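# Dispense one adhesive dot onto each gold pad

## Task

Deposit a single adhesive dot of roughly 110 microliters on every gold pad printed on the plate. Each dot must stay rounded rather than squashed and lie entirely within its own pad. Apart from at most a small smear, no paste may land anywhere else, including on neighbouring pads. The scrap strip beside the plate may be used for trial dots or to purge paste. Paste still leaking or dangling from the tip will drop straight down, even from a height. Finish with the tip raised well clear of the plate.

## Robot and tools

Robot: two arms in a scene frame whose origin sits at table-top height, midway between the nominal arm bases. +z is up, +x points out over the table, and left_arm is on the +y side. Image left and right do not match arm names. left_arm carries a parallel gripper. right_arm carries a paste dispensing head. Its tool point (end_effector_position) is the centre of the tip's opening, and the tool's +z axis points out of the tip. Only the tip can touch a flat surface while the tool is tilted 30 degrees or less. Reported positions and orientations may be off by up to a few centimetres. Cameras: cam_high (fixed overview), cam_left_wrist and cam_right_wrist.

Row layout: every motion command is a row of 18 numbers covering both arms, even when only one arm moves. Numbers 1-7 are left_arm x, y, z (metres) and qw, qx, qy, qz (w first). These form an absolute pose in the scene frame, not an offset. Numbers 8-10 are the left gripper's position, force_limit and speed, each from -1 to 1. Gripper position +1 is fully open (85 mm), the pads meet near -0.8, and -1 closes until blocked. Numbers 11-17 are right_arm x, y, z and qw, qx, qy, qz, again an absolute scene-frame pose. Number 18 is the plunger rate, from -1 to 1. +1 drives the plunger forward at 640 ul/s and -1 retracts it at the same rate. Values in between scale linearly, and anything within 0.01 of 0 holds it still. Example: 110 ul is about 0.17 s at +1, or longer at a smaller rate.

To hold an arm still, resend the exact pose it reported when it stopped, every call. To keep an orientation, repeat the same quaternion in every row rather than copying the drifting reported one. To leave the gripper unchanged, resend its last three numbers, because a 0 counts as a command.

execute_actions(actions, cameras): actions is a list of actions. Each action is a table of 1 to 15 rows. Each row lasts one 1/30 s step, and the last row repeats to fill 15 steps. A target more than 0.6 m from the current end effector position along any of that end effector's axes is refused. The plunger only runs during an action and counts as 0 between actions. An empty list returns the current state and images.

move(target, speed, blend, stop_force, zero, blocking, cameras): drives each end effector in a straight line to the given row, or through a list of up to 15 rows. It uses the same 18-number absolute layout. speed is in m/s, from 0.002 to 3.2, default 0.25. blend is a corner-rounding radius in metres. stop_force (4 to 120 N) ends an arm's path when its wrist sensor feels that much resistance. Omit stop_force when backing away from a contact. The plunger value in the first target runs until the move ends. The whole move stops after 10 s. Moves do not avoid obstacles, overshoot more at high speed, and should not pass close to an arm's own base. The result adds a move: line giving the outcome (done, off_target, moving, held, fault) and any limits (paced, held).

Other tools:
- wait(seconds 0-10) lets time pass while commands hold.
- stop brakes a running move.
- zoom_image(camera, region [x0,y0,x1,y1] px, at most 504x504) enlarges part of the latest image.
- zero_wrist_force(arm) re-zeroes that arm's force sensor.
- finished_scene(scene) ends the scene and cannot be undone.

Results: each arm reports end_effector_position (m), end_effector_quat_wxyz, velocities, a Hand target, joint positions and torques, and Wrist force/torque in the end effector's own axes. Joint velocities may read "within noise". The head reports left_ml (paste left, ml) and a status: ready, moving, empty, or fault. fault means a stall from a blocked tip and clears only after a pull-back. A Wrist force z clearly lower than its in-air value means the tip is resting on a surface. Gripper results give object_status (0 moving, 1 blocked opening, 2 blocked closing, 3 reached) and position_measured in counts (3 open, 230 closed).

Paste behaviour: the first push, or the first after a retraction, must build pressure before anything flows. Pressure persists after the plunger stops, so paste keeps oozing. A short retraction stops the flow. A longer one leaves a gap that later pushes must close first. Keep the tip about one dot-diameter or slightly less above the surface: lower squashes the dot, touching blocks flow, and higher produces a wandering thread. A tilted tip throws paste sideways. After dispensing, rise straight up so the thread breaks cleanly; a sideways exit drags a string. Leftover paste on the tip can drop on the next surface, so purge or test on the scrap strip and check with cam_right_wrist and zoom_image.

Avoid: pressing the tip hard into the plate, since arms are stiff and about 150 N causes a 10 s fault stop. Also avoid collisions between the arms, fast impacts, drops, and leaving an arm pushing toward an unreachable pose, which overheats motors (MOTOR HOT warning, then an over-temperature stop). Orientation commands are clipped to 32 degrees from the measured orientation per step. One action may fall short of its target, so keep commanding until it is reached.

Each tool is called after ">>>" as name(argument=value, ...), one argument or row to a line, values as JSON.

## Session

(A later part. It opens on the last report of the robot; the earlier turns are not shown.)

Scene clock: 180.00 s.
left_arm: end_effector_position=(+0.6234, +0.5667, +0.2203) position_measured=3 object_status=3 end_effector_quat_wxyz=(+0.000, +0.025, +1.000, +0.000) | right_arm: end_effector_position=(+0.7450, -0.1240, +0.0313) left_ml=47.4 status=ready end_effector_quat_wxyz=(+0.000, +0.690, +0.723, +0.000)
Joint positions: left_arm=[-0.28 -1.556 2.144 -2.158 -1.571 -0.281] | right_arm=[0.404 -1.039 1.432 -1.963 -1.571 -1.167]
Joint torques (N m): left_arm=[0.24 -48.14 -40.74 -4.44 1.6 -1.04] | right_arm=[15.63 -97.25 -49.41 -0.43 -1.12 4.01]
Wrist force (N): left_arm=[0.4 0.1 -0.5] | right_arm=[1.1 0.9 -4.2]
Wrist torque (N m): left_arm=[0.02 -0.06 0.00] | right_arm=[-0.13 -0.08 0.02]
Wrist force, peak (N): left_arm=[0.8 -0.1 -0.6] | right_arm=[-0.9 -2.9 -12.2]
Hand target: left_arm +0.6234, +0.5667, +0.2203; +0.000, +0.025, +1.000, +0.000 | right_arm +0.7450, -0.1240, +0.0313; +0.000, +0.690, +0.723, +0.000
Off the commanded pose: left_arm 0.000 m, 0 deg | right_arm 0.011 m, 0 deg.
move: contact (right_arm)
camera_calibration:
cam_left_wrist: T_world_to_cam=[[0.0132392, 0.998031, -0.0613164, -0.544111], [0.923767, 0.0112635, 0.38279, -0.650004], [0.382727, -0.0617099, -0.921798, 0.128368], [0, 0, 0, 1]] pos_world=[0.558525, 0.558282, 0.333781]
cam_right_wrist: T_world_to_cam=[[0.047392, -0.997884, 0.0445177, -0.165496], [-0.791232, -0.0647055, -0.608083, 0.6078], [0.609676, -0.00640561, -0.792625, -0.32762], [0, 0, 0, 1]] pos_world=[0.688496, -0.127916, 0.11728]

>>> move(
  target=[0.6234, 0.5667, 0.2203, 0, 0.025, 1.0, 0, 1, 1, 1, 0.745, -0.124, 0.0345, 0, 0.690, 0.723, 0, 0],
  speed=0.05,
)

>>> execute_actions(
  actions=[
    [[0.6234, 0.5667, 0.2203, 0, 0.025, 1.0, 0, 1, 1, 1, 0.745, -0.124, 0.0345, 0, 0.690, 0.723, 0, 0.344]],
  ],
  cameras=["cam_right_wrist"],
)

>>> zoom_image(
  camera="cam_right_wrist",
  region=[298, 230, 368, 300],
)

>>> wait(
  seconds=0.5,
  cameras=["cam_right_wrist"],
)

>>> zoom_image(
  camera="cam_right_wrist",
  region=[298, 230, 368, 300],
)

>>> wait(
  seconds=1,
  cameras=["cam_right_wrist"],
)

>>> zoom_image(
  camera="cam_right_wrist",
  region=[298, 230, 368, 300],
)

>>> wait(
  seconds=1.5,
  cameras=["cam_right_wrist"],
)

>>> zoom_image(
  camera="cam_right_wrist",
  region=[298, 230, 368, 300],
)

>>> wait(
  seconds=3,
  cameras=["cam_right_wrist"],
)

>>> zoom_image(
  camera="cam_right_wrist",
  region=[298, 230, 368, 300],
)

Scene clock: 202.57 s.
left_arm: end_effector_position=(+0.6234, +0.5667, +0.2203) position_measured=3 object_status=3 end_effector_quat_wxyz=(+0.000, +0.025, +1.000, +0.000) | right_arm: end_effector_position=(+0.7450, -0.1240, +0.0346) left_ml=47.4 status=ready end_effector_quat_wxyz=(+0.000, +0.690, +0.723, +0.000)
Joint positions: left_arm=[-0.28 -1.556 2.144 -2.158 -1.571 -0.281] | right_arm=[0.404 -1.041 1.429 -1.958 -1.571 -1.167]
Joint torques (N m): left_arm=[0.68 -47.59 -38.55 -5.01 1.14 -1.58] | right_arm=[-1.02 -98.93 -51.6 -2.85 -0.31 3.24]
Wrist force (N): left_arm=[0.3 0.2 -0.2] | right_arm=[0.5 -0.1 0.3]
Wrist torque (N m): left_arm=[0.04 -0.04 -0.01] | right_arm=[-0.04 -0.20 0.03]
Wrist force, peak (N): left_arm=[0.6 -0.6 -0.8] | right_arm=[1.1 1.7 -4.6]
Hand target: left_arm +0.6234, +0.5667, +0.2203; +0.000, +0.025, +1.000, +0.000 | right_arm +0.7450, -0.1240, +0.0345; +0.000, +0.690, +0.723, +0.000
Off the commanded pose: left_arm 0.000 m, 0 deg | right_arm 0.000 m, 0 deg.
move: done
camera_calibration:
cam_left_wrist: T_world_to_cam=[[0.0132392, 0.998031, -0.0613164, -0.544111], [0.923767, 0.0112635, 0.38279, -0.650004], [0.382727, -0.0617099, -0.921798, 0.128368], [0, 0, 0, 1]] pos_world=[0.558525, 0.558282, 0.333781]
cam_right_wrist: T_world_to_cam=[[0.0473306, -0.997883, 0.0445964, -0.16561], [-0.791236, -0.0647047, -0.608077, 0.609809], [0.609676, -0.00650561, -0.792624, -0.325017], [0, 0, 0, 1]] pos_world=[0.688496, -0.127916, 0.12058]

Scene clock: 203.30 s.
left_arm: end_effector_position=(+0.6234, +0.5667, +0.2203) position_measured=3 object_status=3 end_effector_quat_wxyz=(+0.000, +0.025, +1.000, +0.000) | right_arm: end_effector_position=(+0.7450, -0.1240, +0.0346) left_ml=47.2 status=ready end_effector_quat_wxyz=(+0.000, +0.690, +0.723, +0.000)
Joint positions: left_arm=[-0.28 -1.556 2.144 -2.158 -1.571 -0.281] | right_arm=[0.404 -1.041 1.429 -1.958 -1.571 -1.167]
Joint torques (N m): left_arm=[2.09 -47.25 -39.03 -4.68 1.66 -1.29] | right_arm=[-2.04 -90.5 -42.47 -6.2 0.08 3.2]
Wrist force (N): left_arm=[0.1 -0.1 -0.6] | right_arm=[0.4 -0.1 0.5]
Wrist torque (N m): left_arm=[-0.01 -0.01 0.00] | right_arm=[-0.04 -0.15 0.03]
Wrist force, peak (N): left_arm=[0.9 0.2 -0.4] | right_arm=[0.7 0.1 0.7]
Hand target: left_arm +0.6234, +0.5667, +0.2203; +0.000, +0.025, +1.000, +0.000 | right_arm +0.7450, -0.1240, +0.0345; +0.000, +0.690, +0.723, +0.000
Off the commanded pose: left_arm 0.000 m, 0 deg | right_arm 0.000 m, 0 deg.
camera_calibration:
cam_right_wrist: T_world_to_cam=[[0.0473853, -0.997884, 0.0445185, -0.165643], [-0.791185, -0.0647011, -0.608145, 0.609861], [0.609739, -0.00640516, -0.792577, -0.325114], [0, 0, 0, 1]] pos_world=[0.688596, -0.127916, 0.12058]
Images, in order (width x height): cam_right_wrist 672x504.

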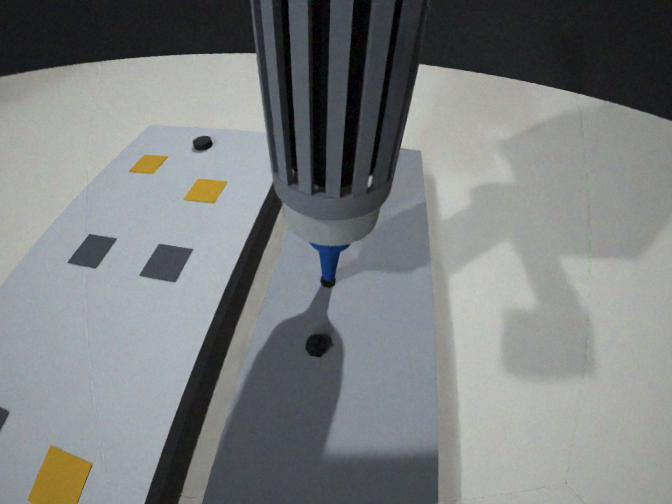

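Scaled by 7.200 from the camera's 672x504 image, which has a finer 960x720 frame.

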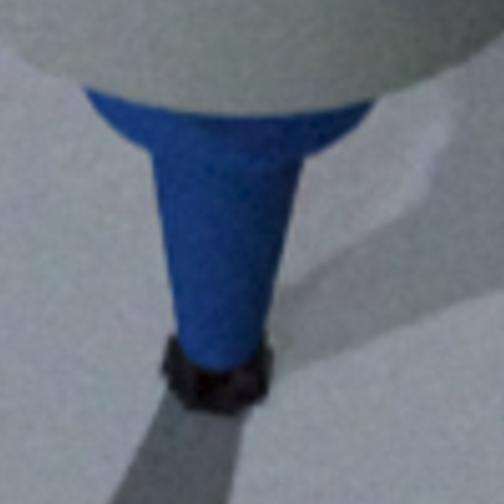

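Scene clock: 203.80 s.
left_arm: end_effector_position=(+0.6234, +0.5667, +0.2203) position_measured=3 object_status=3 end_effector_quat_wxyz=(+0.000, +0.025, +1.000, +0.000) | right_arm: end_effector_position=(+0.7450, -0.1240, +0.0345) left_ml=47.2 status=ready end_effector_quat_wxyz=(+0.000, +0.690, +0.723, +0.000)
Joint positions: left_arm=[-0.28 -1.556 2.144 -2.158 -1.571 -0.281] | right_arm=[0.404 -1.041 1.429 -1.958 -1.571 -1.167]
Joint torques (N m): left_arm=[-0.88 -46.25 -38.69 -4.75 1.32 -1.15] | right_arm=[-2.73 -84.56 -42.38 -6.2 0.28 3.42]
Wrist force (N): left_arm=[0.8 -0.1 -0.7] | right_arm=[0.5 0.1 0.6]
Wrist torque (N m): left_arm=[-0.01 -0.13 0.00] | right_arm=[0.02 -0.16 0.03]
Wrist force, peak (N): left_arm=[0.3 0.1 -1.1] | right_arm=[0.7 -0.4 0.6]
Hand target: left_arm +0.6234, +0.5667, +0.2203; +0.000, +0.025, +1.000, +0.000 | right_arm +0.7450, -0.1240, +0.0345; +0.000, +0.690, +0.723, +0.000
Off the commanded pose: left_arm 0.000 m, 0 deg | right_arm 0.000 m, 0 deg.
wait: 0.50 s; at rest by 0.17 s
camera_calibration:
cam_right_wrist: T_world_to_cam=[[0.0473882, -0.997884, 0.0445147, -0.16564], [-0.791233, -0.0647006, -0.608083, 0.609807], [0.609676, -0.00640558, -0.792625, -0.325005], [0, 0, 0, 1]] pos_world=[0.688496, -0.127916, 0.12058]
Images, in order (width x height): cam_right_wrist 672x504.

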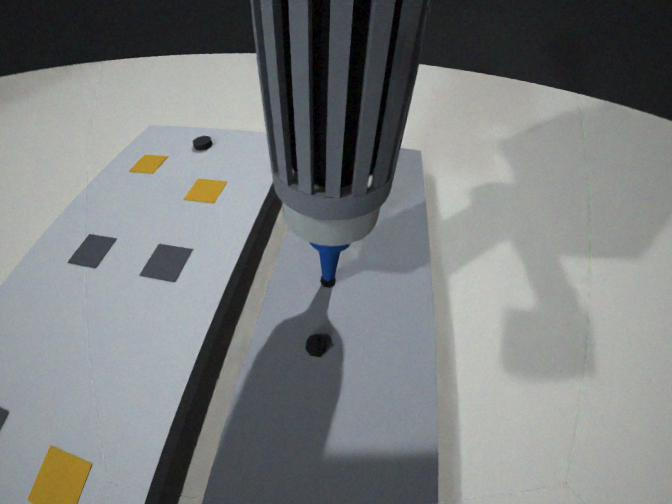

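Scaled by 7.200 from the camera's 672x504 image, which has a finer 960x720 frame.

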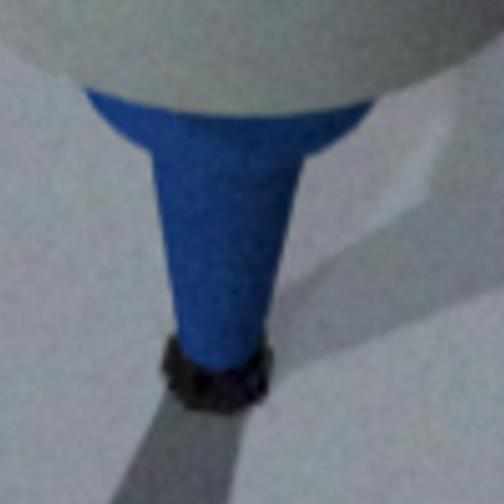

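Scene clock: 204.80 s.
left_arm: end_effector_position=(+0.6234, +0.5667, +0.2203) position_measured=3 object_status=3 end_effector_quat_wxyz=(+0.000, +0.025, +1.000, +0.000) | right_arm: end_effector_position=(+0.7450, -0.1240, +0.0345) left_ml=47.2 status=ready end_effector_quat_wxyz=(+0.000, +0.690, +0.723, +0.000)
Joint positions: left_arm=[-0.28 -1.556 2.144 -2.158 -1.571 -0.281] | right_arm=[0.404 -1.041 1.429 -1.958 -1.571 -1.167]
Joint torques (N m): left_arm=[1.67 -47.52 -39.35 -4.7 1.19 -1.36] | right_arm=[-3.43 -77.39 -43.63 -5.74 1.09 3.23]
Wrist force (N): left_arm=[0.2 0.1 -0.9] | right_arm=[0.5 -0.2 0.6]
Wrist torque (N m): left_arm=[0.01 -0.03 0.00] | right_arm=[-0.07 -0.18 0.03]
Wrist force, peak (N): left_arm=[0.0 0.0 -1.0] | right_arm=[0.8 -0.3 0.8]
Hand target: left_arm +0.6234, +0.5667, +0.2203; +0.000, +0.025, +1.000, +0.000 | right_arm +0.7450, -0.1240, +0.0345; +0.000, +0.690, +0.723, +0.000
Off the commanded pose: left_arm 0.000 m, 0 deg | right_arm 0.000 m, 0 deg.
wait: 1.00 s; at rest by 0.17 s
camera_calibration:
cam_right_wrist: T_world_to_cam=[[0.0473306, -0.997883, 0.0445964, -0.16561], [-0.791236, -0.0647047, -0.608077, 0.609809], [0.609676, -0.00650561, -0.792624, -0.325017], [0, 0, 0, 1]] pos_world=[0.688496, -0.127916, 0.12058]
Images, in order (width x height): cam_right_wrist 672x504.

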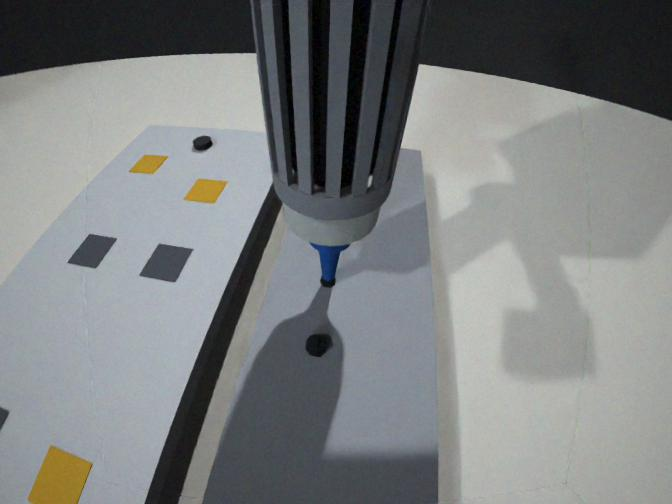

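Scaled by 7.200 from the camera's 672x504 image, which has a finer 960x720 frame.

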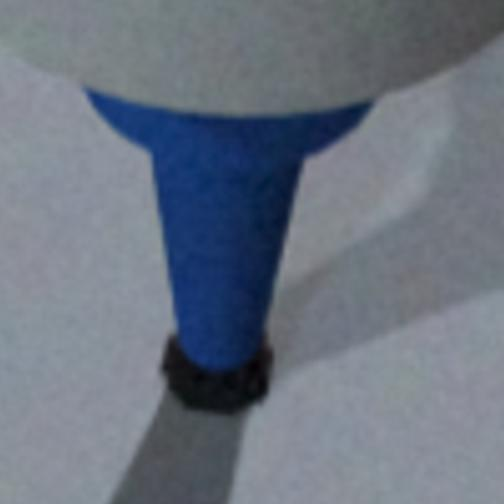

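Scene clock: 206.30 s.
left_arm: end_effector_position=(+0.6234, +0.5667, +0.2203) position_measured=3 object_status=3 end_effector_quat_wxyz=(+0.000, +0.025, +1.000, +0.000) | right_arm: end_effector_position=(+0.7450, -0.1240, +0.0345) left_ml=47.2 status=ready end_effector_quat_wxyz=(+0.000, +0.690, +0.723, +0.000)
Joint positions: left_arm=[-0.28 -1.556 2.144 -2.158 -1.571 -0.281] | right_arm=[0.404 -1.041 1.429 -1.958 -1.571 -1.167]
Joint torques (N m): left_arm=[-2.27 -47.96 -37.81 -4.62 1.24 -1.65] | right_arm=[-4.85 -78.13 -45.43 -5.52 2.05 2.8]
Wrist force (N): left_arm=[0.2 0.0 -0.3] | right_arm=[0.7 -0.4 0.5]
Wrist torque (N m): left_arm=[0.01 -0.02 0.00] | right_arm=[-0.16 -0.27 0.03]
Wrist force, peak (N): left_arm=[0.7 -0.5 -0.7] | right_arm=[0.9 0.0 0.4]
Hand target: left_arm +0.6234, +0.5667, +0.2203; +0.000, +0.025, +1.000, +0.000 | right_arm +0.7450, -0.1240, +0.0345; +0.000, +0.690, +0.723, +0.000
Off the commanded pose: left_arm 0.000 m, 0 deg | right_arm 0.000 m, 0 deg.
wait: 1.50 s; at rest by 0.17 s
camera_calibration:
cam_right_wrist: T_world_to_cam=[[0.0473306, -0.997883, 0.0445964, -0.165605], [-0.791236, -0.0647047, -0.608077, 0.609748], [0.609676, -0.00650561, -0.792624, -0.325096], [0, 0, 0, 1]] pos_world=[0.688496, -0.127916, 0.12048]
Images, in order (width x height): cam_right_wrist 672x504.

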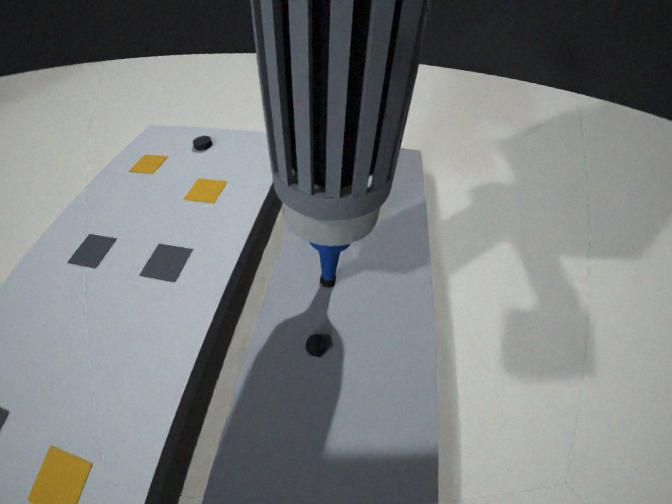

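Scaled by 7.200 from the camera's 672x504 image, which has a finer 960x720 frame.

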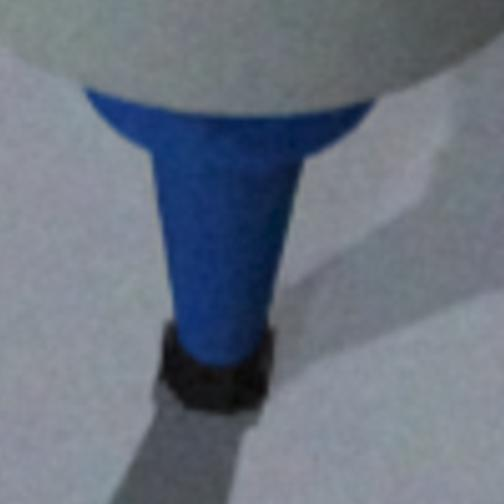

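Scene clock: 209.30 s.
left_arm: end_effector_position=(+0.6234, +0.5667, +0.2203) position_measured=3 object_status=3 end_effector_quat_wxyz=(+0.000, +0.025, +1.000, +0.000) | right_arm: end_effector_position=(+0.7450, -0.1240, +0.0345) left_ml=47.2 status=ready end_effector_quat_wxyz=(+0.000, +0.690, +0.723, +0.000)
Joint positions: left_arm=[-0.28 -1.556 2.144 -2.158 -1.571 -0.281] | right_arm=[0.404 -1.041 1.429 -1.958 -1.571 -1.167]
Joint torques (N m): left_arm=[0.45 -45.55 -39.34 -4.58 1.31 -1.63] | right_arm=[-7.01 -75.92 -50 -5.01 2.54 2.74]
Wrist force (N): left_arm=[0.3 -0.1 -0.9] | right_arm=[0.5 -0.3 0.5]
Wrist torque (N m): left_arm=[0.00 -0.05 0.00] | right_arm=[-0.10 -0.19 0.03]
Wrist force, peak (N): left_arm=[0.6 0.0 -0.9] | right_arm=[0.6 0.0 0.9]
Hand target: left_arm +0.6234, +0.5667, +0.2203; +0.000, +0.025, +1.000, +0.000 | right_arm +0.7450, -0.1240, +0.0345; +0.000, +0.690, +0.723, +0.000
Off the commanded pose: left_arm 0.000 m, 0 deg | right_arm 0.000 m, 0 deg.
wait: 3.00 s; at rest by 0.17 s
camera_calibration:
cam_right_wrist: T_world_to_cam=[[0.047392, -0.997884, 0.0445177, -0.165638], [-0.791232, -0.0647055, -0.608083, 0.609746], [0.609676, -0.00640561, -0.792625, -0.325084], [0, 0, 0, 1]] pos_world=[0.688496, -0.127916, 0.12048]
Images, in order (width x height): cam_right_wrist 672x504.

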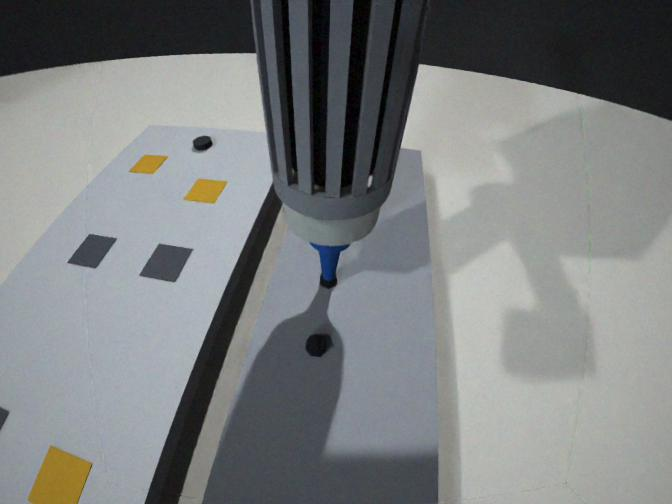

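Scaled by 7.200 from the camera's 672x504 image, which has a finer 960x720 frame.

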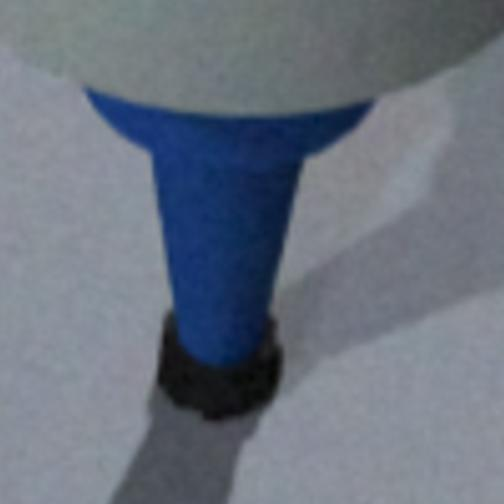

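>>> move(
  target=[0.6234, 0.5667, 0.2203, 0, 0.025, 1.0, 0, 1, 1, 1, 0.745, -0.124, 0.062, 0, 0.690, 0.723, 0, 0],
  speed=0.1,
  cameras=["cam_right_wrist"],
)

>>> zoom_image(
  camera="cam_right_wrist",
  region=[290, 240, 370, 320],
)

>>> zoom_image(
  camera="cam_right_wrist",
  region=[290, 290, 360, 410],
)

Scene clock: 219.57 s.
left_arm: end_effector_position=(+0.6234, +0.5667, +0.2203) position_measured=3 object_status=3 end_effector_quat_wxyz=(+0.000, +0.025, +1.000, +0.000) | right_arm: end_effector_position=(+0.7450, -0.1240, +0.0623) left_ml=47.2 status=ready end_effector_quat_wxyz=(+0.000, +0.690, +0.723, +0.000)
Joint positions: left_arm=[-0.28 -1.556 2.144 -2.158 -1.571 -0.281] | right_arm=[0.404 -1.058 1.402 -1.916 -1.571 -1.167]
Joint torques (N m): left_arm=[0.36 -48.25 -38.17 -4.81 1.37 -1.11] | right_arm=[-13.25 -69.79 -42.48 -5.95 2.27 1.77]
Wrist force (N): left_arm=[0.4 -0.1 -0.6] | right_arm=[0.6 0.0 0.3]
Wrist torque (N m): left_arm=[-0.01 -0.05 0.00] | right_arm=[0.01 -0.23 0.02]
Wrist force, peak (N): left_arm=[0.8 -0.3 -0.9] | right_arm=[0.2 -0.3 1.6]
Hand target: left_arm +0.6234, +0.5667, +0.2203; +0.000, +0.025, +1.000, +0.000 | right_arm +0.7450, -0.1240, +0.0620; +0.000, +0.690, +0.723, +0.000
Off the commanded pose: left_arm 0.000 m, 0 deg | right_arm 0.000 m, 0 deg.
move: done
camera_calibration:
cam_right_wrist: T_world_to_cam=[[0.0473826, -0.997884, 0.0445221, -0.166879], [-0.791147, -0.0647016, -0.608194, 0.626749], [0.609788, -0.0064057, -0.792539, -0.30312], [0, 0, 0, 1]] pos_world=[0.688596, -0.127916, 0.14838]
Images, in order (width x height): cam_right_wrist 672x504.

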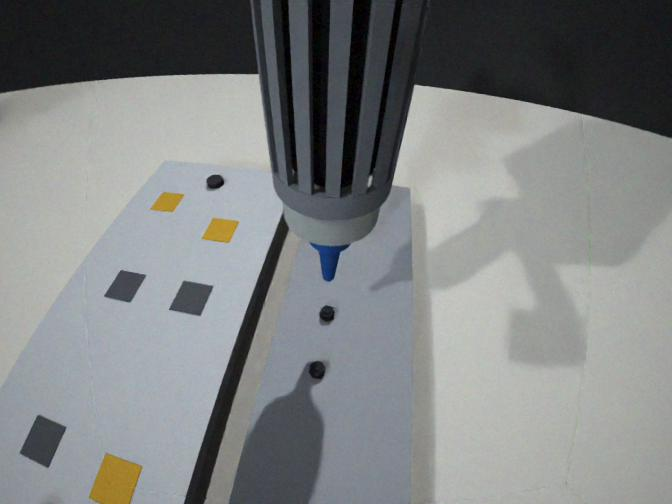

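Scaled by 6.300 from the camera's 672x504 image, which has a finer 960x720 frame.

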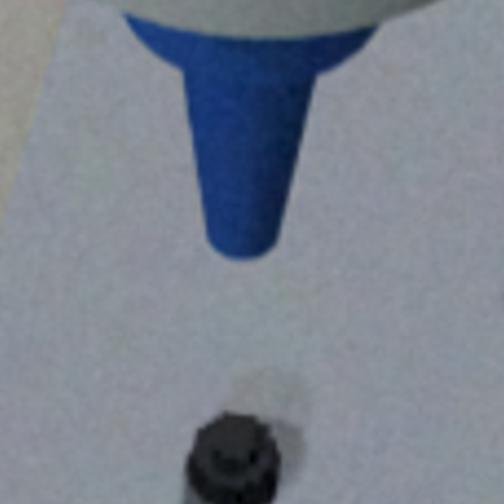

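Scaled by 4.200 from the camera's 672x504 image, which has a finer 960x720 frame.

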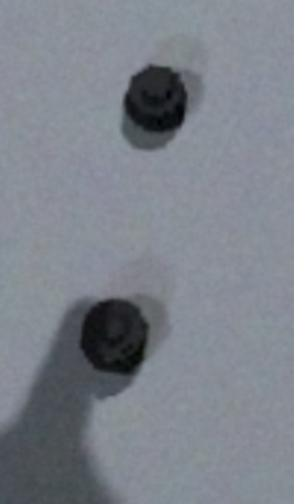

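>>> move(
  target=[0.6234, 0.5667, 0.2203, 0, 0.025, 1.0, 0, 1, 1, 1, 0.66, -0.20, 0.15, 0, 0.690, 0.723, 0, 0],
  speed=0.25,
  cameras=["cam_right_wrist"],
)

>>> zoom_image(
  camera="cam_right_wrist",
  region=[30, 170, 190, 410],
)

>>> zoom_image(
  camera="cam_right_wrist",
  region=[160, 250, 320, 410],
)

Scene clock: 267.73 s.
left_arm: end_effector_position=(+0.6234, +0.5667, +0.2203) position_measured=3 object_status=3 end_effector_quat_wxyz=(+0.000, +0.025, +1.000, +0.000) | right_arm: end_effector_position=(+0.6601, -0.2001, +0.1499) left_ml=47.2 status=ready end_effector_quat_wxyz=(+0.000, +0.690, +0.723, +0.000)
Joint positions: left_arm=[-0.28 -1.556 2.144 -2.158 -1.571 -0.281] | right_arm=[0.366 -1.282 1.565 -1.853 -1.571 -1.205]
Joint torques (N m): left_arm=[1.01 -47.47 -35.42 -5.08 1.49 -1.74] | right_arm=[14.99 -78.56 -54.03 -6.52 2.23 3.65]
Wrist force (N): left_arm=[0.4 -0.4 -0.5] | right_arm=[0.6 -0.2 0.6]
Wrist torque (N m): left_arm=[-0.05 -0.06 0.00] | right_arm=[-0.10 -0.18 0.04]
Wrist force, peak (N): left_arm=[0.9 -0.3 -1.1] | right_arm=[2.3 1.6 1.9]
Hand target: left_arm +0.6234, +0.5667, +0.2203; +0.000, +0.025, +1.000, +0.000 | right_arm +0.6600, -0.2000, +0.1500; +0.000, +0.690, +0.723, +0.000
Off the commanded pose: left_arm 0.000 m, 0 deg | right_arm 0.000 m, 0 deg.
move: done
camera_calibration:
cam_right_wrist: T_world_to_cam=[[0.047336, -0.997883, 0.0445889, -0.242778], [-0.791322, -0.0647035, -0.607966, 0.6079], [0.609565, -0.00650548, -0.79271, -0.182195], [0, 0, 0, 1]] pos_world=[0.603596, -0.204116, 0.23598]
Images, in order (width x height): cam_right_wrist 672x504.

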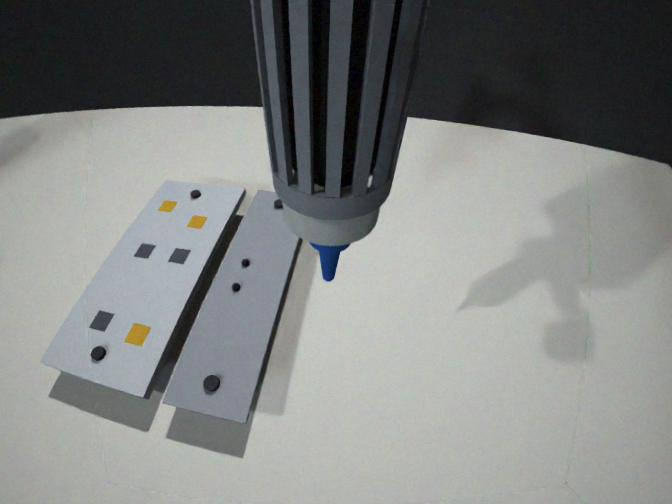

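Scaled by 2.100 from the camera's 672x504 image, which has a finer 960x720 frame.

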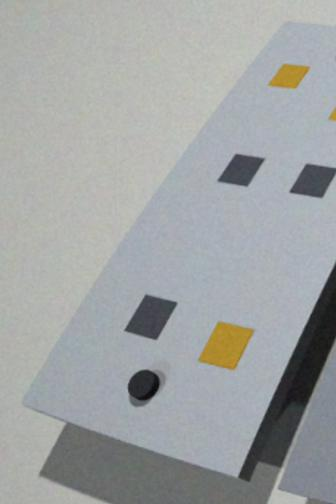

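Scaled by 3.150 from the camera's 672x504 image, which has a finer 960x720 frame.

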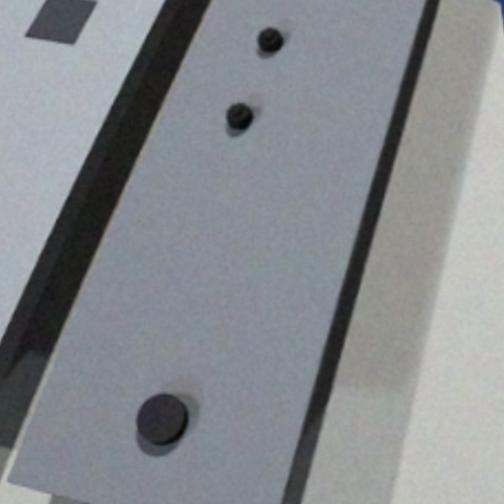

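>>> move(
  target=[
    [0.6234, 0.5667, 0.2203, 0, 0.025, 1.0, 0, 1, 1, 1, 0.6705, -0.0538, 0.08, 0, 0.690, 0.723, 0, 0],
    [0.6234, 0.5667, 0.2203, 0, 0.025, 1.0, 0, 1, 1, 1, 0.6705, -0.0538, 0.037, 0, 0.690, 0.723, 0, 0],
  ],
  speed=[0.25, 0.1],
  blend=[0.01, 0],
  cameras=["cam_right_wrist"],
)

>>> zoom_image(
  camera="cam_right_wrist",
  region=[270, 220, 390, 320],
)

Scene clock: 309.77 s.
left_arm: end_effector_position=(+0.6234, +0.5667, +0.2203) position_measured=3 object_status=3 end_effector_quat_wxyz=(+0.000, +0.025, +1.000, +0.000) | right_arm: end_effector_position=(+0.6704, -0.0538, +0.0368) left_ml=47.2 status=ready end_effector_quat_wxyz=(+0.000, +0.690, +0.723, +0.000) end_effector_velocity=(+0.001, -0.001, +0.003) end_effector_angular_velocity=(+0.000, +0.000, -0.002)
Joint positions: left_arm=[-0.28 -1.556 2.144 -2.158 -1.571 -0.281] | right_arm=[0.506 -1.063 1.46 -1.967 -1.571 -1.065]
Joint velocities: left_arm=[within noise] | right_arm=[-0.002 -0.002 -0.003 0.006 0 0]
Joint torques (N m): left_arm=[2.71 -45.75 -36.23 -5.57 1.23 -2.16] | right_arm=[-15.15 -102.67 -54.46 -1.34 -2.66 -3.49]
Wrist force (N): left_arm=[0.3 0.1 -0.8] | right_arm=[0.3 -0.2 0.7]
Wrist torque (N m): left_arm=[0.02 -0.05 0.00] | right_arm=[-0.06 -0.12 0.01]
Wrist force, peak (N): left_arm=[0.6 -0.1 -1.4] | right_arm=[3.3 0.1 0.6]
Hand target: left_arm +0.6234, +0.5667, +0.2203; +0.000, +0.025, +1.000, +0.000 | right_arm +0.6705, -0.0538, +0.0370; +0.000, +0.690, +0.723, +0.000
Off the commanded pose: left_arm 0.000 m, 0 deg | right_arm 0.000 m, 0 deg.
move: done
camera_calibration:
cam_right_wrist: T_world_to_cam=[[0.0474144, -0.997877, 0.0446501, -0.0921879], [-0.791317, -0.064803, -0.607962, 0.556771], [0.609565, -0.00650622, -0.79271, -0.277317], [0, 0, 0, 1]] pos_world=[0.613996, -0.057716, 0.12278]
Images, in order (width x height): cam_right_wrist 672x504.

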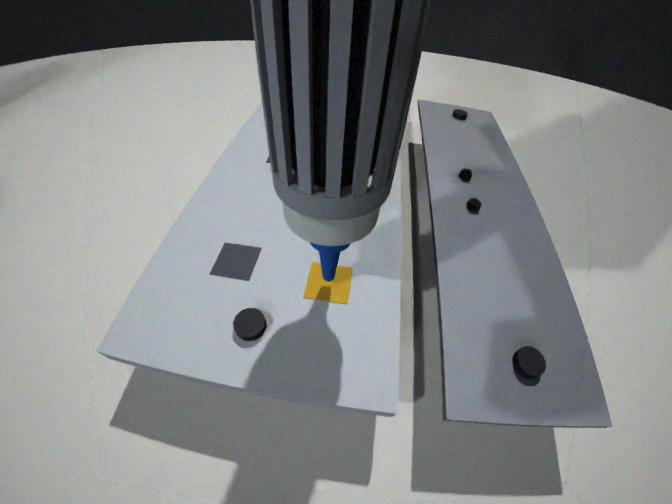

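Scaled by 4.200 from the camera's 672x504 image, which has a finer 960x720 frame.

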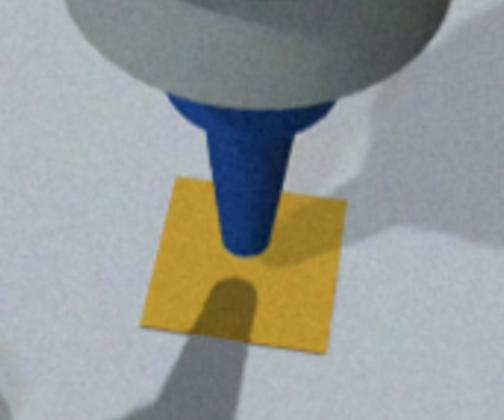

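>>> move(
  target=[
    [0.6234, 0.5667, 0.2203, 0, 0.025, 1.0, 0, 1, 1, 1, 0.6705, -0.0538, 0.07, 0, 0.690, 0.723, 0, 0],
    [0.6234, 0.5667, 0.2203, 0, 0.025, 1.0, 0, 1, 1, 1, 0.77, -0.126, 0.07, 0, 0.690, 0.723, 0, 0],
    [0.6234, 0.5667, 0.2203, 0, 0.025, 1.0, 0, 1, 1, 1, 0.77, -0.126, 0.0343, 0, 0.690, 0.723, 0, 0],
  ],
  speed=[0.1, 0.25, 0.1],
  blend=[0.01, 0.01, 0],
)

>>> execute_actions(
  actions=[
    [[0.6234, 0.5667, 0.2203, 0, 0.025, 1.0, 0, 1, 1, 1, 0.77, -0.126, 0.0343, 0, 0.690, 0.723, 0, 0.5]],
  ],
)

>>> wait(
  seconds=2.5,
  cameras=["cam_right_wrist"],
)

>>> execute_actions(
  actions=[
    [[0.6234, 0.5667, 0.2203, 0, 0.025, 1.0, 0, 1, 1, 1, 0.77, -0.126, 0.0343, 0, 0.690, 0.723, 0, -0.15625]],
  ],
)

>>> move(
  target=[
    [0.6234, 0.5667, 0.2203, 0, 0.025, 1.0, 0, 1, 1, 1, 0.77, -0.126, 0.062, 0, 0.690, 0.723, 0, 0],
  ],
  speed=[0.1],
  cameras=["cam_right_wrist"],
)

>>> zoom_image(
  camera="cam_right_wrist",
  region=[290, 300, 350, 360],
)

Scene clock: 363.13 s.
left_arm: end_effector_position=(+0.6234, +0.5667, +0.2203) position_measured=3 object_status=3 end_effector_quat_wxyz=(+0.000, +0.025, +1.000, +0.000) | right_arm: end_effector_position=(+0.7700, -0.1260, +0.0341) left_ml=47.2 status=ready end_effector_quat_wxyz=(+0.000, +0.690, +0.723, +0.000) end_effector_velocity=(+0.002, -0.002, +0.004) end_effector_angular_velocity=(+0.000, -0.001, +0.000)
Joint positions: left_arm=[-0.28 -1.556 2.144 -2.158 -1.571 -0.281] | right_arm=[0.391 -1.011 1.381 -1.941 -1.571 -1.18]
Joint velocities: left_arm=[within noise] | right_arm=[-0.002 -0.001 -0.005 0.005 0 -0.002]
Joint torques (N m): left_arm=[4.02 -45.39 -38.96 -5.36 0.82 -2.24] | right_arm=[12.41 -107.66 -53.84 -1.18 2.39 3.94]
Wrist force (N): left_arm=[0.4 0.1 -0.9] | right_arm=[0.6 0.0 0.3]
Wrist torque (N m): left_arm=[0.03 -0.06 0.00] | right_arm=[0.01 -0.20 0.01]
Wrist force, peak (N): left_arm=[0.5 -0.1 -1.6] | right_arm=[2.5 -3.0 -0.6]
Hand target: left_arm +0.6234, +0.5667, +0.2203; +0.000, +0.025, +1.000, +0.000 | right_arm +0.7700, -0.1260, +0.0343; +0.000, +0.690, +0.723, +0.000
Off the commanded pose: left_arm 0.000 m, 0 deg | right_arm 0.000 m, 0 deg.
move: done
camera_calibration:
cam_left_wrist: T_world_to_cam=[[0.0132392, 0.998031, -0.0613164, -0.544111], [0.923767, 0.0112635, 0.38279, -0.650004], [0.382727, -0.0617099, -0.921798, 0.128368], [0, 0, 0, 1]] pos_world=[0.558525, 0.558282, 0.333781]
cam_right_wrist: T_world_to_cam=[[0.047336, -0.997883, 0.0445889, -0.168869], [-0.791322, -0.0647035, -0.607966, 0.629197], [0.609565, -0.00650548, -0.79271, -0.340579], [0, 0, 0, 1]] pos_world=[0.713496, -0.130016, 0.12008]

Scene clock: 363.87 s.
left_arm: end_effector_position=(+0.6234, +0.5667, +0.2203) position_measured=3 object_status=3 end_effector_quat_wxyz=(+0.000, +0.025, +1.000, +0.000) | right_arm: end_effector_position=(+0.7700, -0.1260, +0.0343) left_ml=47.1 status=ready end_effector_quat_wxyz=(+0.000, +0.690, +0.723, +0.000)
Joint positions: left_arm=[-0.28 -1.556 2.144 -2.158 -1.571 -0.281] | right_arm=[0.391 -1.011 1.381 -1.941 -1.571 -1.18]
Joint torques (N m): left_arm=[5.32 -44.66 -37.89 -5.62 1 -2.29] | right_arm=[15.14 -107.56 -53.96 -1.55 2.26 3.77]
Wrist force (N): left_arm=[0.3 -0.1 -1.2] | right_arm=[0.9 -0.2 0.6]
Wrist torque (N m): left_arm=[-0.01 -0.03 0.00] | right_arm=[-0.07 -0.32 0.01]
Wrist force, peak (N): left_arm=[0.0 -0.1 -1.4] | right_arm=[0.8 -0.3 0.8]
Hand target: left_arm +0.6234, +0.5667, +0.2203; +0.000, +0.025, +1.000, +0.000 | right_arm +0.7700, -0.1260, +0.0343; +0.000, +0.690, +0.723, +0.000
Off the commanded pose: left_arm 0.000 m, 0 deg | right_arm 0.000 m, 0 deg.
camera_calibration:
cam_left_wrist: T_world_to_cam=[[0.0132392, 0.998031, -0.0613164, -0.544111], [0.923767, 0.0112635, 0.38279, -0.650004], [0.382727, -0.0617099, -0.921798, 0.128368], [0, 0, 0, 1]] pos_world=[0.558525, 0.558282, 0.333781]
cam_right_wrist: T_world_to_cam=[[0.0473306, -0.997883, 0.0445964, -0.168784], [-0.791236, -0.0647047, -0.608077, 0.629418], [0.609676, -0.00650561, -0.792624, -0.340491], [0, 0, 0, 1]] pos_world=[0.713596, -0.129916, 0.12038]

Scene clock: 366.37 s.
left_arm: end_effector_position=(+0.6234, +0.5667, +0.2203) position_measured=3 object_status=3 end_effector_quat_wxyz=(+0.000, +0.025, +1.000, +0.000) | right_arm: end_effector_position=(+0.7700, -0.1260, +0.0343) left_ml=47.1 status=ready end_effector_quat_wxyz=(+0.000, +0.690, +0.723, +0.000)
Joint positions: left_arm=[-0.28 -1.556 2.144 -2.158 -1.571 -0.281] | right_arm=[0.391 -1.011 1.381 -1.941 -1.571 -1.18]
Joint torques (N m): left_arm=[3.92 -44.27 -38.77 -5.5 1.03 -2.32] | right_arm=[16.8 -108.29 -48.84 -2.29 1.54 3.83]
Wrist force (N): left_arm=[0.3 0.0 -0.9] | right_arm=[0.7 -0.1 0.3]
Wrist torque (N m): left_arm=[0.02 -0.04 0.00] | right_arm=[-0.04 -0.22 0.02]
Wrist force, peak (N): left_arm=[0.0 -0.1 -1.5] | right_arm=[1.0 -0.3 0.8]
Hand target: left_arm +0.6234, +0.5667, +0.2203; +0.000, +0.025, +1.000, +0.000 | right_arm +0.7700, -0.1260, +0.0343; +0.000, +0.690, +0.723, +0.000
Off the commanded pose: left_arm 0.000 m, 0 deg | right_arm 0.000 m, 0 deg.
wait: 2.50 s; at rest by 0.17 s
camera_calibration:
cam_right_wrist: T_world_to_cam=[[0.047392, -0.997884, 0.0445177, -0.168814], [-0.791232, -0.0647055, -0.608083, 0.629336], [0.609676, -0.00640561, -0.792625, -0.340418], [0, 0, 0, 1]] pos_world=[0.713496, -0.129916, 0.12038]
Images, in order (width x height): cam_right_wrist 672x504.

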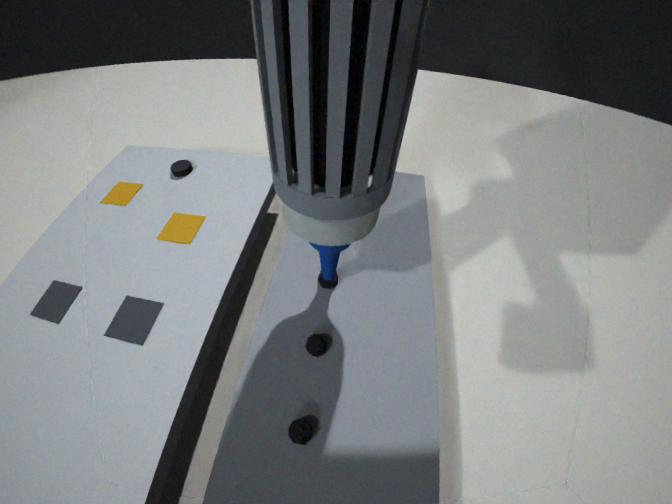

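Scene clock: 367.10 s.
left_arm: end_effector_position=(+0.6234, +0.5667, +0.2203) position_measured=3 object_status=3 end_effector_quat_wxyz=(+0.000, +0.025, +1.000, +0.000) | right_arm: end_effector_position=(+0.7700, -0.1260, +0.0343) left_ml=47.1 status=ready end_effector_quat_wxyz=(+0.000, +0.690, +0.723, +0.000)
Joint positions: left_arm=[-0.28 -1.556 2.144 -2.158 -1.571 -0.281] | right_arm=[0.391 -1.011 1.381 -1.941 -1.571 -1.18]
Joint torques (N m): left_arm=[5.12 -45 -38.45 -5.39 1.14 -1.91] | right_arm=[18 -106.74 -47.9 -2.5 1.99 3.59]
Wrist force (N): left_arm=[0.3 -0.2 -1.1] | right_arm=[0.8 0.0 0.6]
Wrist torque (N m): left_arm=[-0.01 -0.04 0.00] | right_arm=[-0.01 -0.27 0.01]
Wrist force, peak (N): left_arm=[0.1 0.1 -1.5] | right_arm=[1.0 -0.3 0.6]
Hand target: left_arm +0.6234, +0.5667, +0.2203; +0.000, +0.025, +1.000, +0.000 | right_arm +0.7700, -0.1260, +0.0343; +0.000, +0.690, +0.723, +0.000
Off the commanded pose: left_arm 0.000 m, 0 deg | right_arm 0.000 m, 0 deg.
camera_calibration:
cam_left_wrist: T_world_to_cam=[[0.0132392, 0.998031, -0.0613164, -0.544111], [0.923767, 0.0112635, 0.38279, -0.650004], [0.382727, -0.0617099, -0.921798, 0.128368], [0, 0, 0, 1]] pos_world=[0.558525, 0.558282, 0.333781]
cam_right_wrist: T_world_to_cam=[[0.047392, -0.997884, 0.0445177, -0.168814], [-0.791232, -0.0647055, -0.608083, 0.629336], [0.609676, -0.00640561, -0.792625, -0.340418], [0, 0, 0, 1]] pos_world=[0.713496, -0.129916, 0.12038]

Scene clock: 367.83 s.
left_arm: end_effector_position=(+0.6234, +0.5667, +0.2203) position_measured=3 object_status=3 end_effector_quat_wxyz=(+0.000, +0.025, +1.000, +0.000) | right_arm: end_effector_position=(+0.7700, -0.1260, +0.0623) left_ml=47.1 status=ready end_effector_quat_wxyz=(+0.000, +0.690, +0.723, +0.000) end_effector_velocity=(+0.000, +0.000, -0.003) end_effector_angular_velocity=(+0.000, +0.000, +0.002)
Joint positions: left_arm=[-0.28 -1.556 2.144 -2.158 -1.571 -0.281] | right_arm=[0.391 -1.027 1.354 -1.898 -1.571 -1.18]
Joint velocities: left_arm=[within noise] | right_arm=[0 0.002 0.003 -0.005 0 -0.002]
Joint torques (N m): left_arm=[5.22 -45.57 -37.45 -5.43 0.95 -2.52] | right_arm=[16.54 -75.07 -43.23 -6.66 1.74 3.66]
Wrist force (N): left_arm=[0.3 0.1 -1.2] | right_arm=[0.6 -0.1 0.5]
Wrist torque (N m): left_arm=[0.02 -0.04 0.00] | right_arm=[-0.05 -0.19 0.01]
Wrist force, peak (N): left_arm=[0.2 -0.2 -1.4] | right_arm=[0.5 -0.4 1.5]
Hand target: left_arm +0.6234, +0.5667, +0.2203; +0.000, +0.025, +1.000, +0.000 | right_arm +0.7700, -0.1260, +0.0620; +0.000, +0.690, +0.723, +0.000
Off the commanded pose: left_arm 0.000 m, 0 deg | right_arm 0.000 m, 0 deg.
move: done
camera_calibration:
cam_right_wrist: T_world_to_cam=[[0.0473828, -0.997884, 0.0445222, -0.17006], [-0.791147, -0.0647018, -0.608194, 0.646398], [0.609788, -0.00640571, -0.792539, -0.318377], [0, 0, 0, 1]] pos_world=[0.713596, -0.129916, 0.14838]
Images, in order (width x height): cam_right_wrist 672x504.

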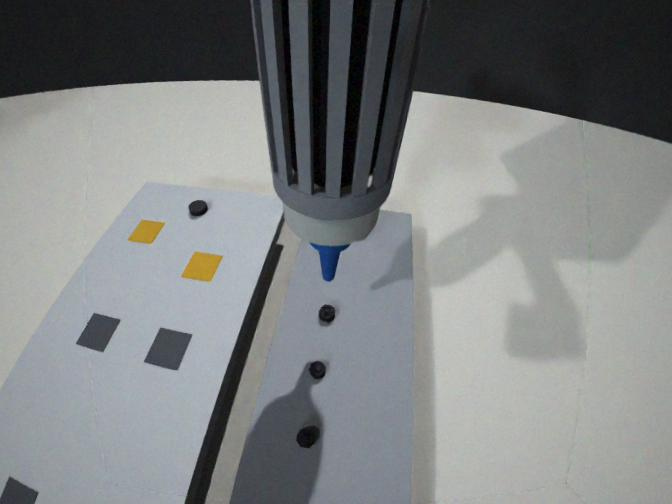

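Scaled by 8.400 from the camera's 672x504 image, which has a finer 960x720 frame.

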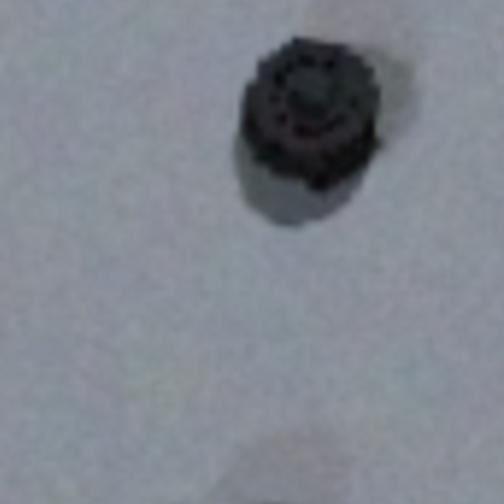

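>>> zoom_image(
  camera="cam_right_wrist",
  region=[110, 200, 250, 300],
)

Scaled by 3.600 from the camera's 672x504 image, which has a finer 960x720 frame.

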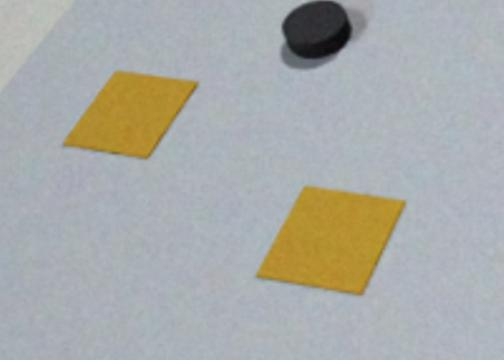

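>>> move(
  target=[
    [0.6234, 0.5667, 0.2203, 0, 0.025, 1.0, 0, 1, 1, 1, 0.8124, -0.0202, 0.062, 0, 0.690, 0.723, 0, 0],
    [0.6234, 0.5667, 0.2203, 0, 0.025, 1.0, 0, 1, 1, 1, 0.8124, -0.0202, 0.037, 0, 0.690, 0.723, 0, 0],
  ],
  speed=[0.25, 0.1],
  blend=[0.01, 0],
  cameras=["cam_right_wrist"],
)

>>> zoom_image(
  camera="cam_right_wrist",
  region=[288, 240, 368, 320],
)

Scene clock: 424.37 s.
left_arm: end_effector_position=(+0.6234, +0.5667, +0.2203) position_measured=3 object_status=3 end_effector_quat_wxyz=(+0.000, +0.025, +1.000, +0.000) | right_arm: end_effector_position=(+0.8123, -0.0201, +0.0368) left_ml=47.1 status=ready end_effector_quat_wxyz=(+0.000, +0.690, +0.723, +0.000)
Joint positions: left_arm=[-0.28 -1.556 2.144 -2.158 -1.571 -0.281] | right_arm=[0.463 -0.85 1.107 -1.828 -1.571 -1.108]
Joint torques (N m): left_arm=[6.75 -43.97 -38.32 -5.15 1.31 -2.17] | right_arm=[-16.5 -120.04 -56.87 -1.6 -2.17 -3.53]
Wrist force (N): left_arm=[0.4 -0.1 -1.1] | right_arm=[0.7 -0.5 0.7]
Wrist torque (N m): left_arm=[0.00 -0.05 -0.01] | right_arm=[-0.21 -0.26 0.05]
Wrist force, peak (N): left_arm=[0.2 0.0 -1.8] | right_arm=[3.4 0.5 -0.7]
Hand target: left_arm +0.6234, +0.5667, +0.2203; +0.000, +0.025, +1.000, +0.000 | right_arm +0.8124, -0.0202, +0.0370; +0.000, +0.690, +0.723, +0.000
Off the commanded pose: left_arm 0.000 m, 0 deg | right_arm 0.000 m, 0 deg.
move: done
camera_calibration:
cam_right_wrist: T_world_to_cam=[[0.0474144, -0.997877, 0.0446501, -0.0653874], [-0.791317, -0.064803, -0.607962, 0.671237], [0.609565, -0.00650622, -0.79271, -0.363596], [0, 0, 0, 1]] pos_world=[0.755896, -0.024116, 0.12278]
Images, in order (width x height): cam_right_wrist 672x504.

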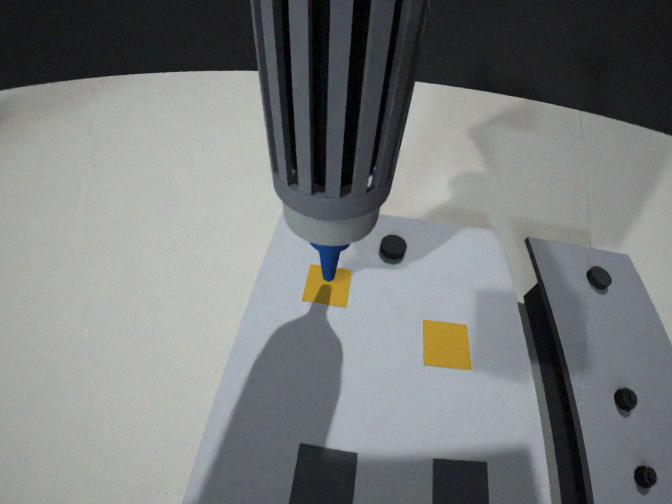

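Scaled by 6.300 from the camera's 672x504 image, which has a finer 960x720 frame.

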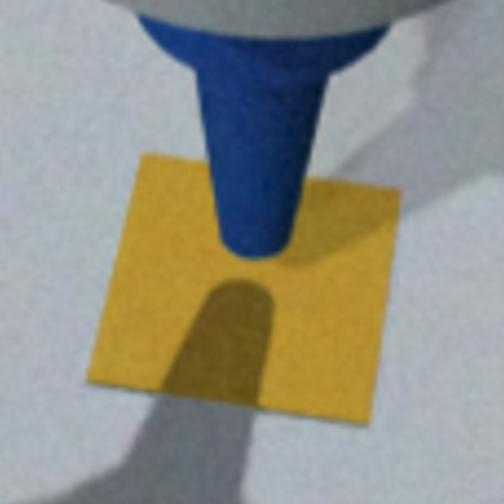

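>>> move(
  target=[0.6234, 0.5667, 0.2203, 0, 0.025, 1.0, 0, 1, 1, 1, 0.8137, -0.0201, 0.036, 0, 0.690, 0.723, 0, 0],
  speed=0.05,
)

>>> move(
  target=[0.6234, 0.5667, 0.2203, 0, 0.025, 1.0, 0, 1, 1, 1, 0.8137, -0.0201, 0.02, 0, 0.690, 0.723, 0, 0],
  speed=0.005,
  stop_force=4,
  cameras=["cam_right_wrist"],
)

>>> zoom_image(
  camera="cam_right_wrist",
  region=[288, 240, 368, 320],
)

Scene clock: 444.57 s.
left_arm: end_effector_position=(+0.6234, +0.5667, +0.2203) position_measured=3 object_status=3 end_effector_quat_wxyz=(+0.000, +0.025, +1.000, +0.000) | right_arm: end_effector_position=(+0.8137, -0.0201, +0.0360) left_ml=47.1 status=ready end_effector_quat_wxyz=(+0.000, +0.690, +0.723, +0.000)
Joint positions: left_arm=[-0.28 -1.556 2.144 -2.158 -1.571 -0.281] | right_arm=[0.463 -0.848 1.105 -1.828 -1.571 -1.108]
Joint torques (N m): left_arm=[7.96 -46.55 -38.43 -5.47 1.07 -1.75] | right_arm=[-15.99 -90 -55.56 -5.96 1.97 -2.93]
Wrist force (N): left_arm=[0.4 0.2 -0.9] | right_arm=[0.5 0.0 1.0]
Wrist torque (N m): left_arm=[0.04 -0.05 -0.01] | right_arm=[-0.04 -0.16 0.05]
Wrist force, peak (N): left_arm=[0.4 -0.1 -1.8] | right_arm=[1.0 -0.7 1.0]
Hand target: left_arm +0.6234, +0.5667, +0.2203; +0.000, +0.025, +1.000, +0.000 | right_arm +0.8137, -0.0201, +0.0360; +0.000, +0.690, +0.723, +0.000
Off the commanded pose: left_arm 0.000 m, 0 deg | right_arm 0.000 m, 0 deg.
move: done
camera_calibration:
cam_left_wrist: T_world_to_cam=[[0.0132392, 0.998031, -0.0613164, -0.544111], [0.923767, 0.0112635, 0.38279, -0.650004], [0.382727, -0.0617099, -0.921798, 0.128368], [0, 0, 0, 1]] pos_world=[0.558525, 0.558282, 0.333781]
cam_right_wrist: T_world_to_cam=[[0.047392, -0.997884, 0.0445177, -0.0652897], [-0.791232, -0.0647055, -0.608083, 0.671878], [0.609676, -0.00640561, -0.792625, -0.365096], [0, 0, 0, 1]] pos_world=[0.757296, -0.024016, 0.12208]

Scene clock: 446.30 s.
left_arm: end_effector_position=(+0.6234, +0.5667, +0.2203) position_measured=3 object_status=3 end_effector_quat_wxyz=(+0.000, +0.025, +1.000, +0.000) | right_arm: end_effector_position=(+0.8137, -0.0201, +0.0316) left_ml=47.1 status=ready end_effector_quat_wxyz=(+0.000, +0.690, +0.723, +0.000)
Joint positions: left_arm=[-0.28 -1.556 2.144 -2.158 -1.571 -0.281] | right_arm=[0.463 -0.846 1.109 -1.834 -1.571 -1.108]
Joint torques (N m): left_arm=[7.52 -46.18 -39.27 -5.1 0.98 -1.58] | right_arm=[-15.06 -93.19 -48.87 0.05 1.8 -2.44]
Wrist force (N): left_arm=[0.2 0.1 -0.8] | right_arm=[2.4 0.4 -7.1]
Wrist torque (N m): left_arm=[0.02 -0.03 -0.01] | right_arm=[-0.21 -0.35 0.05]
Wrist force, peak (N): left_arm=[0.2 0.3 -1.6] | right_arm=[-0.9 -4.1 -16.8]
Hand target: left_arm +0.6234, +0.5667, +0.2203; +0.000, +0.025, +1.000, +0.000 | right_arm +0.8137, -0.0201, +0.0317; +0.000, +0.690, +0.723, +0.000
Off the commanded pose: left_arm 0.000 m, 0 deg | right_arm 0.012 m, 0 deg.
move: contact (right_arm)
camera_calibration:
cam_right_wrist: T_world_to_cam=[[0.047392, -0.997884, 0.0445177, -0.0650939], [-0.791232, -0.0647055, -0.608083, 0.669203], [0.609676, -0.00640561, -0.792625, -0.368583], [0, 0, 0, 1]] pos_world=[0.757296, -0.024016, 0.11768]
Images, in order (width x height): cam_right_wrist 672x504.

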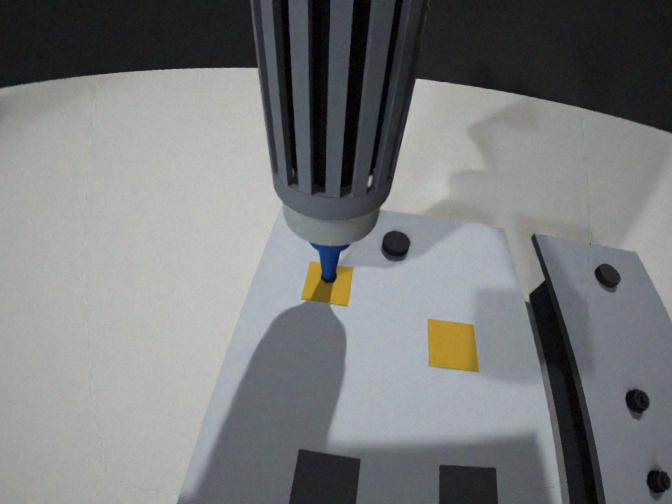

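Scaled by 6.300 from the camera's 672x504 image, which has a finer 960x720 frame.

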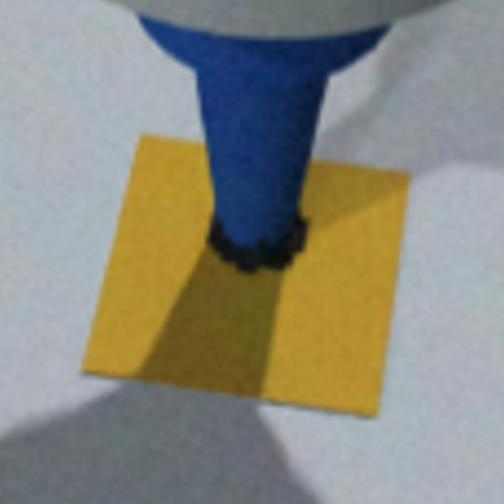

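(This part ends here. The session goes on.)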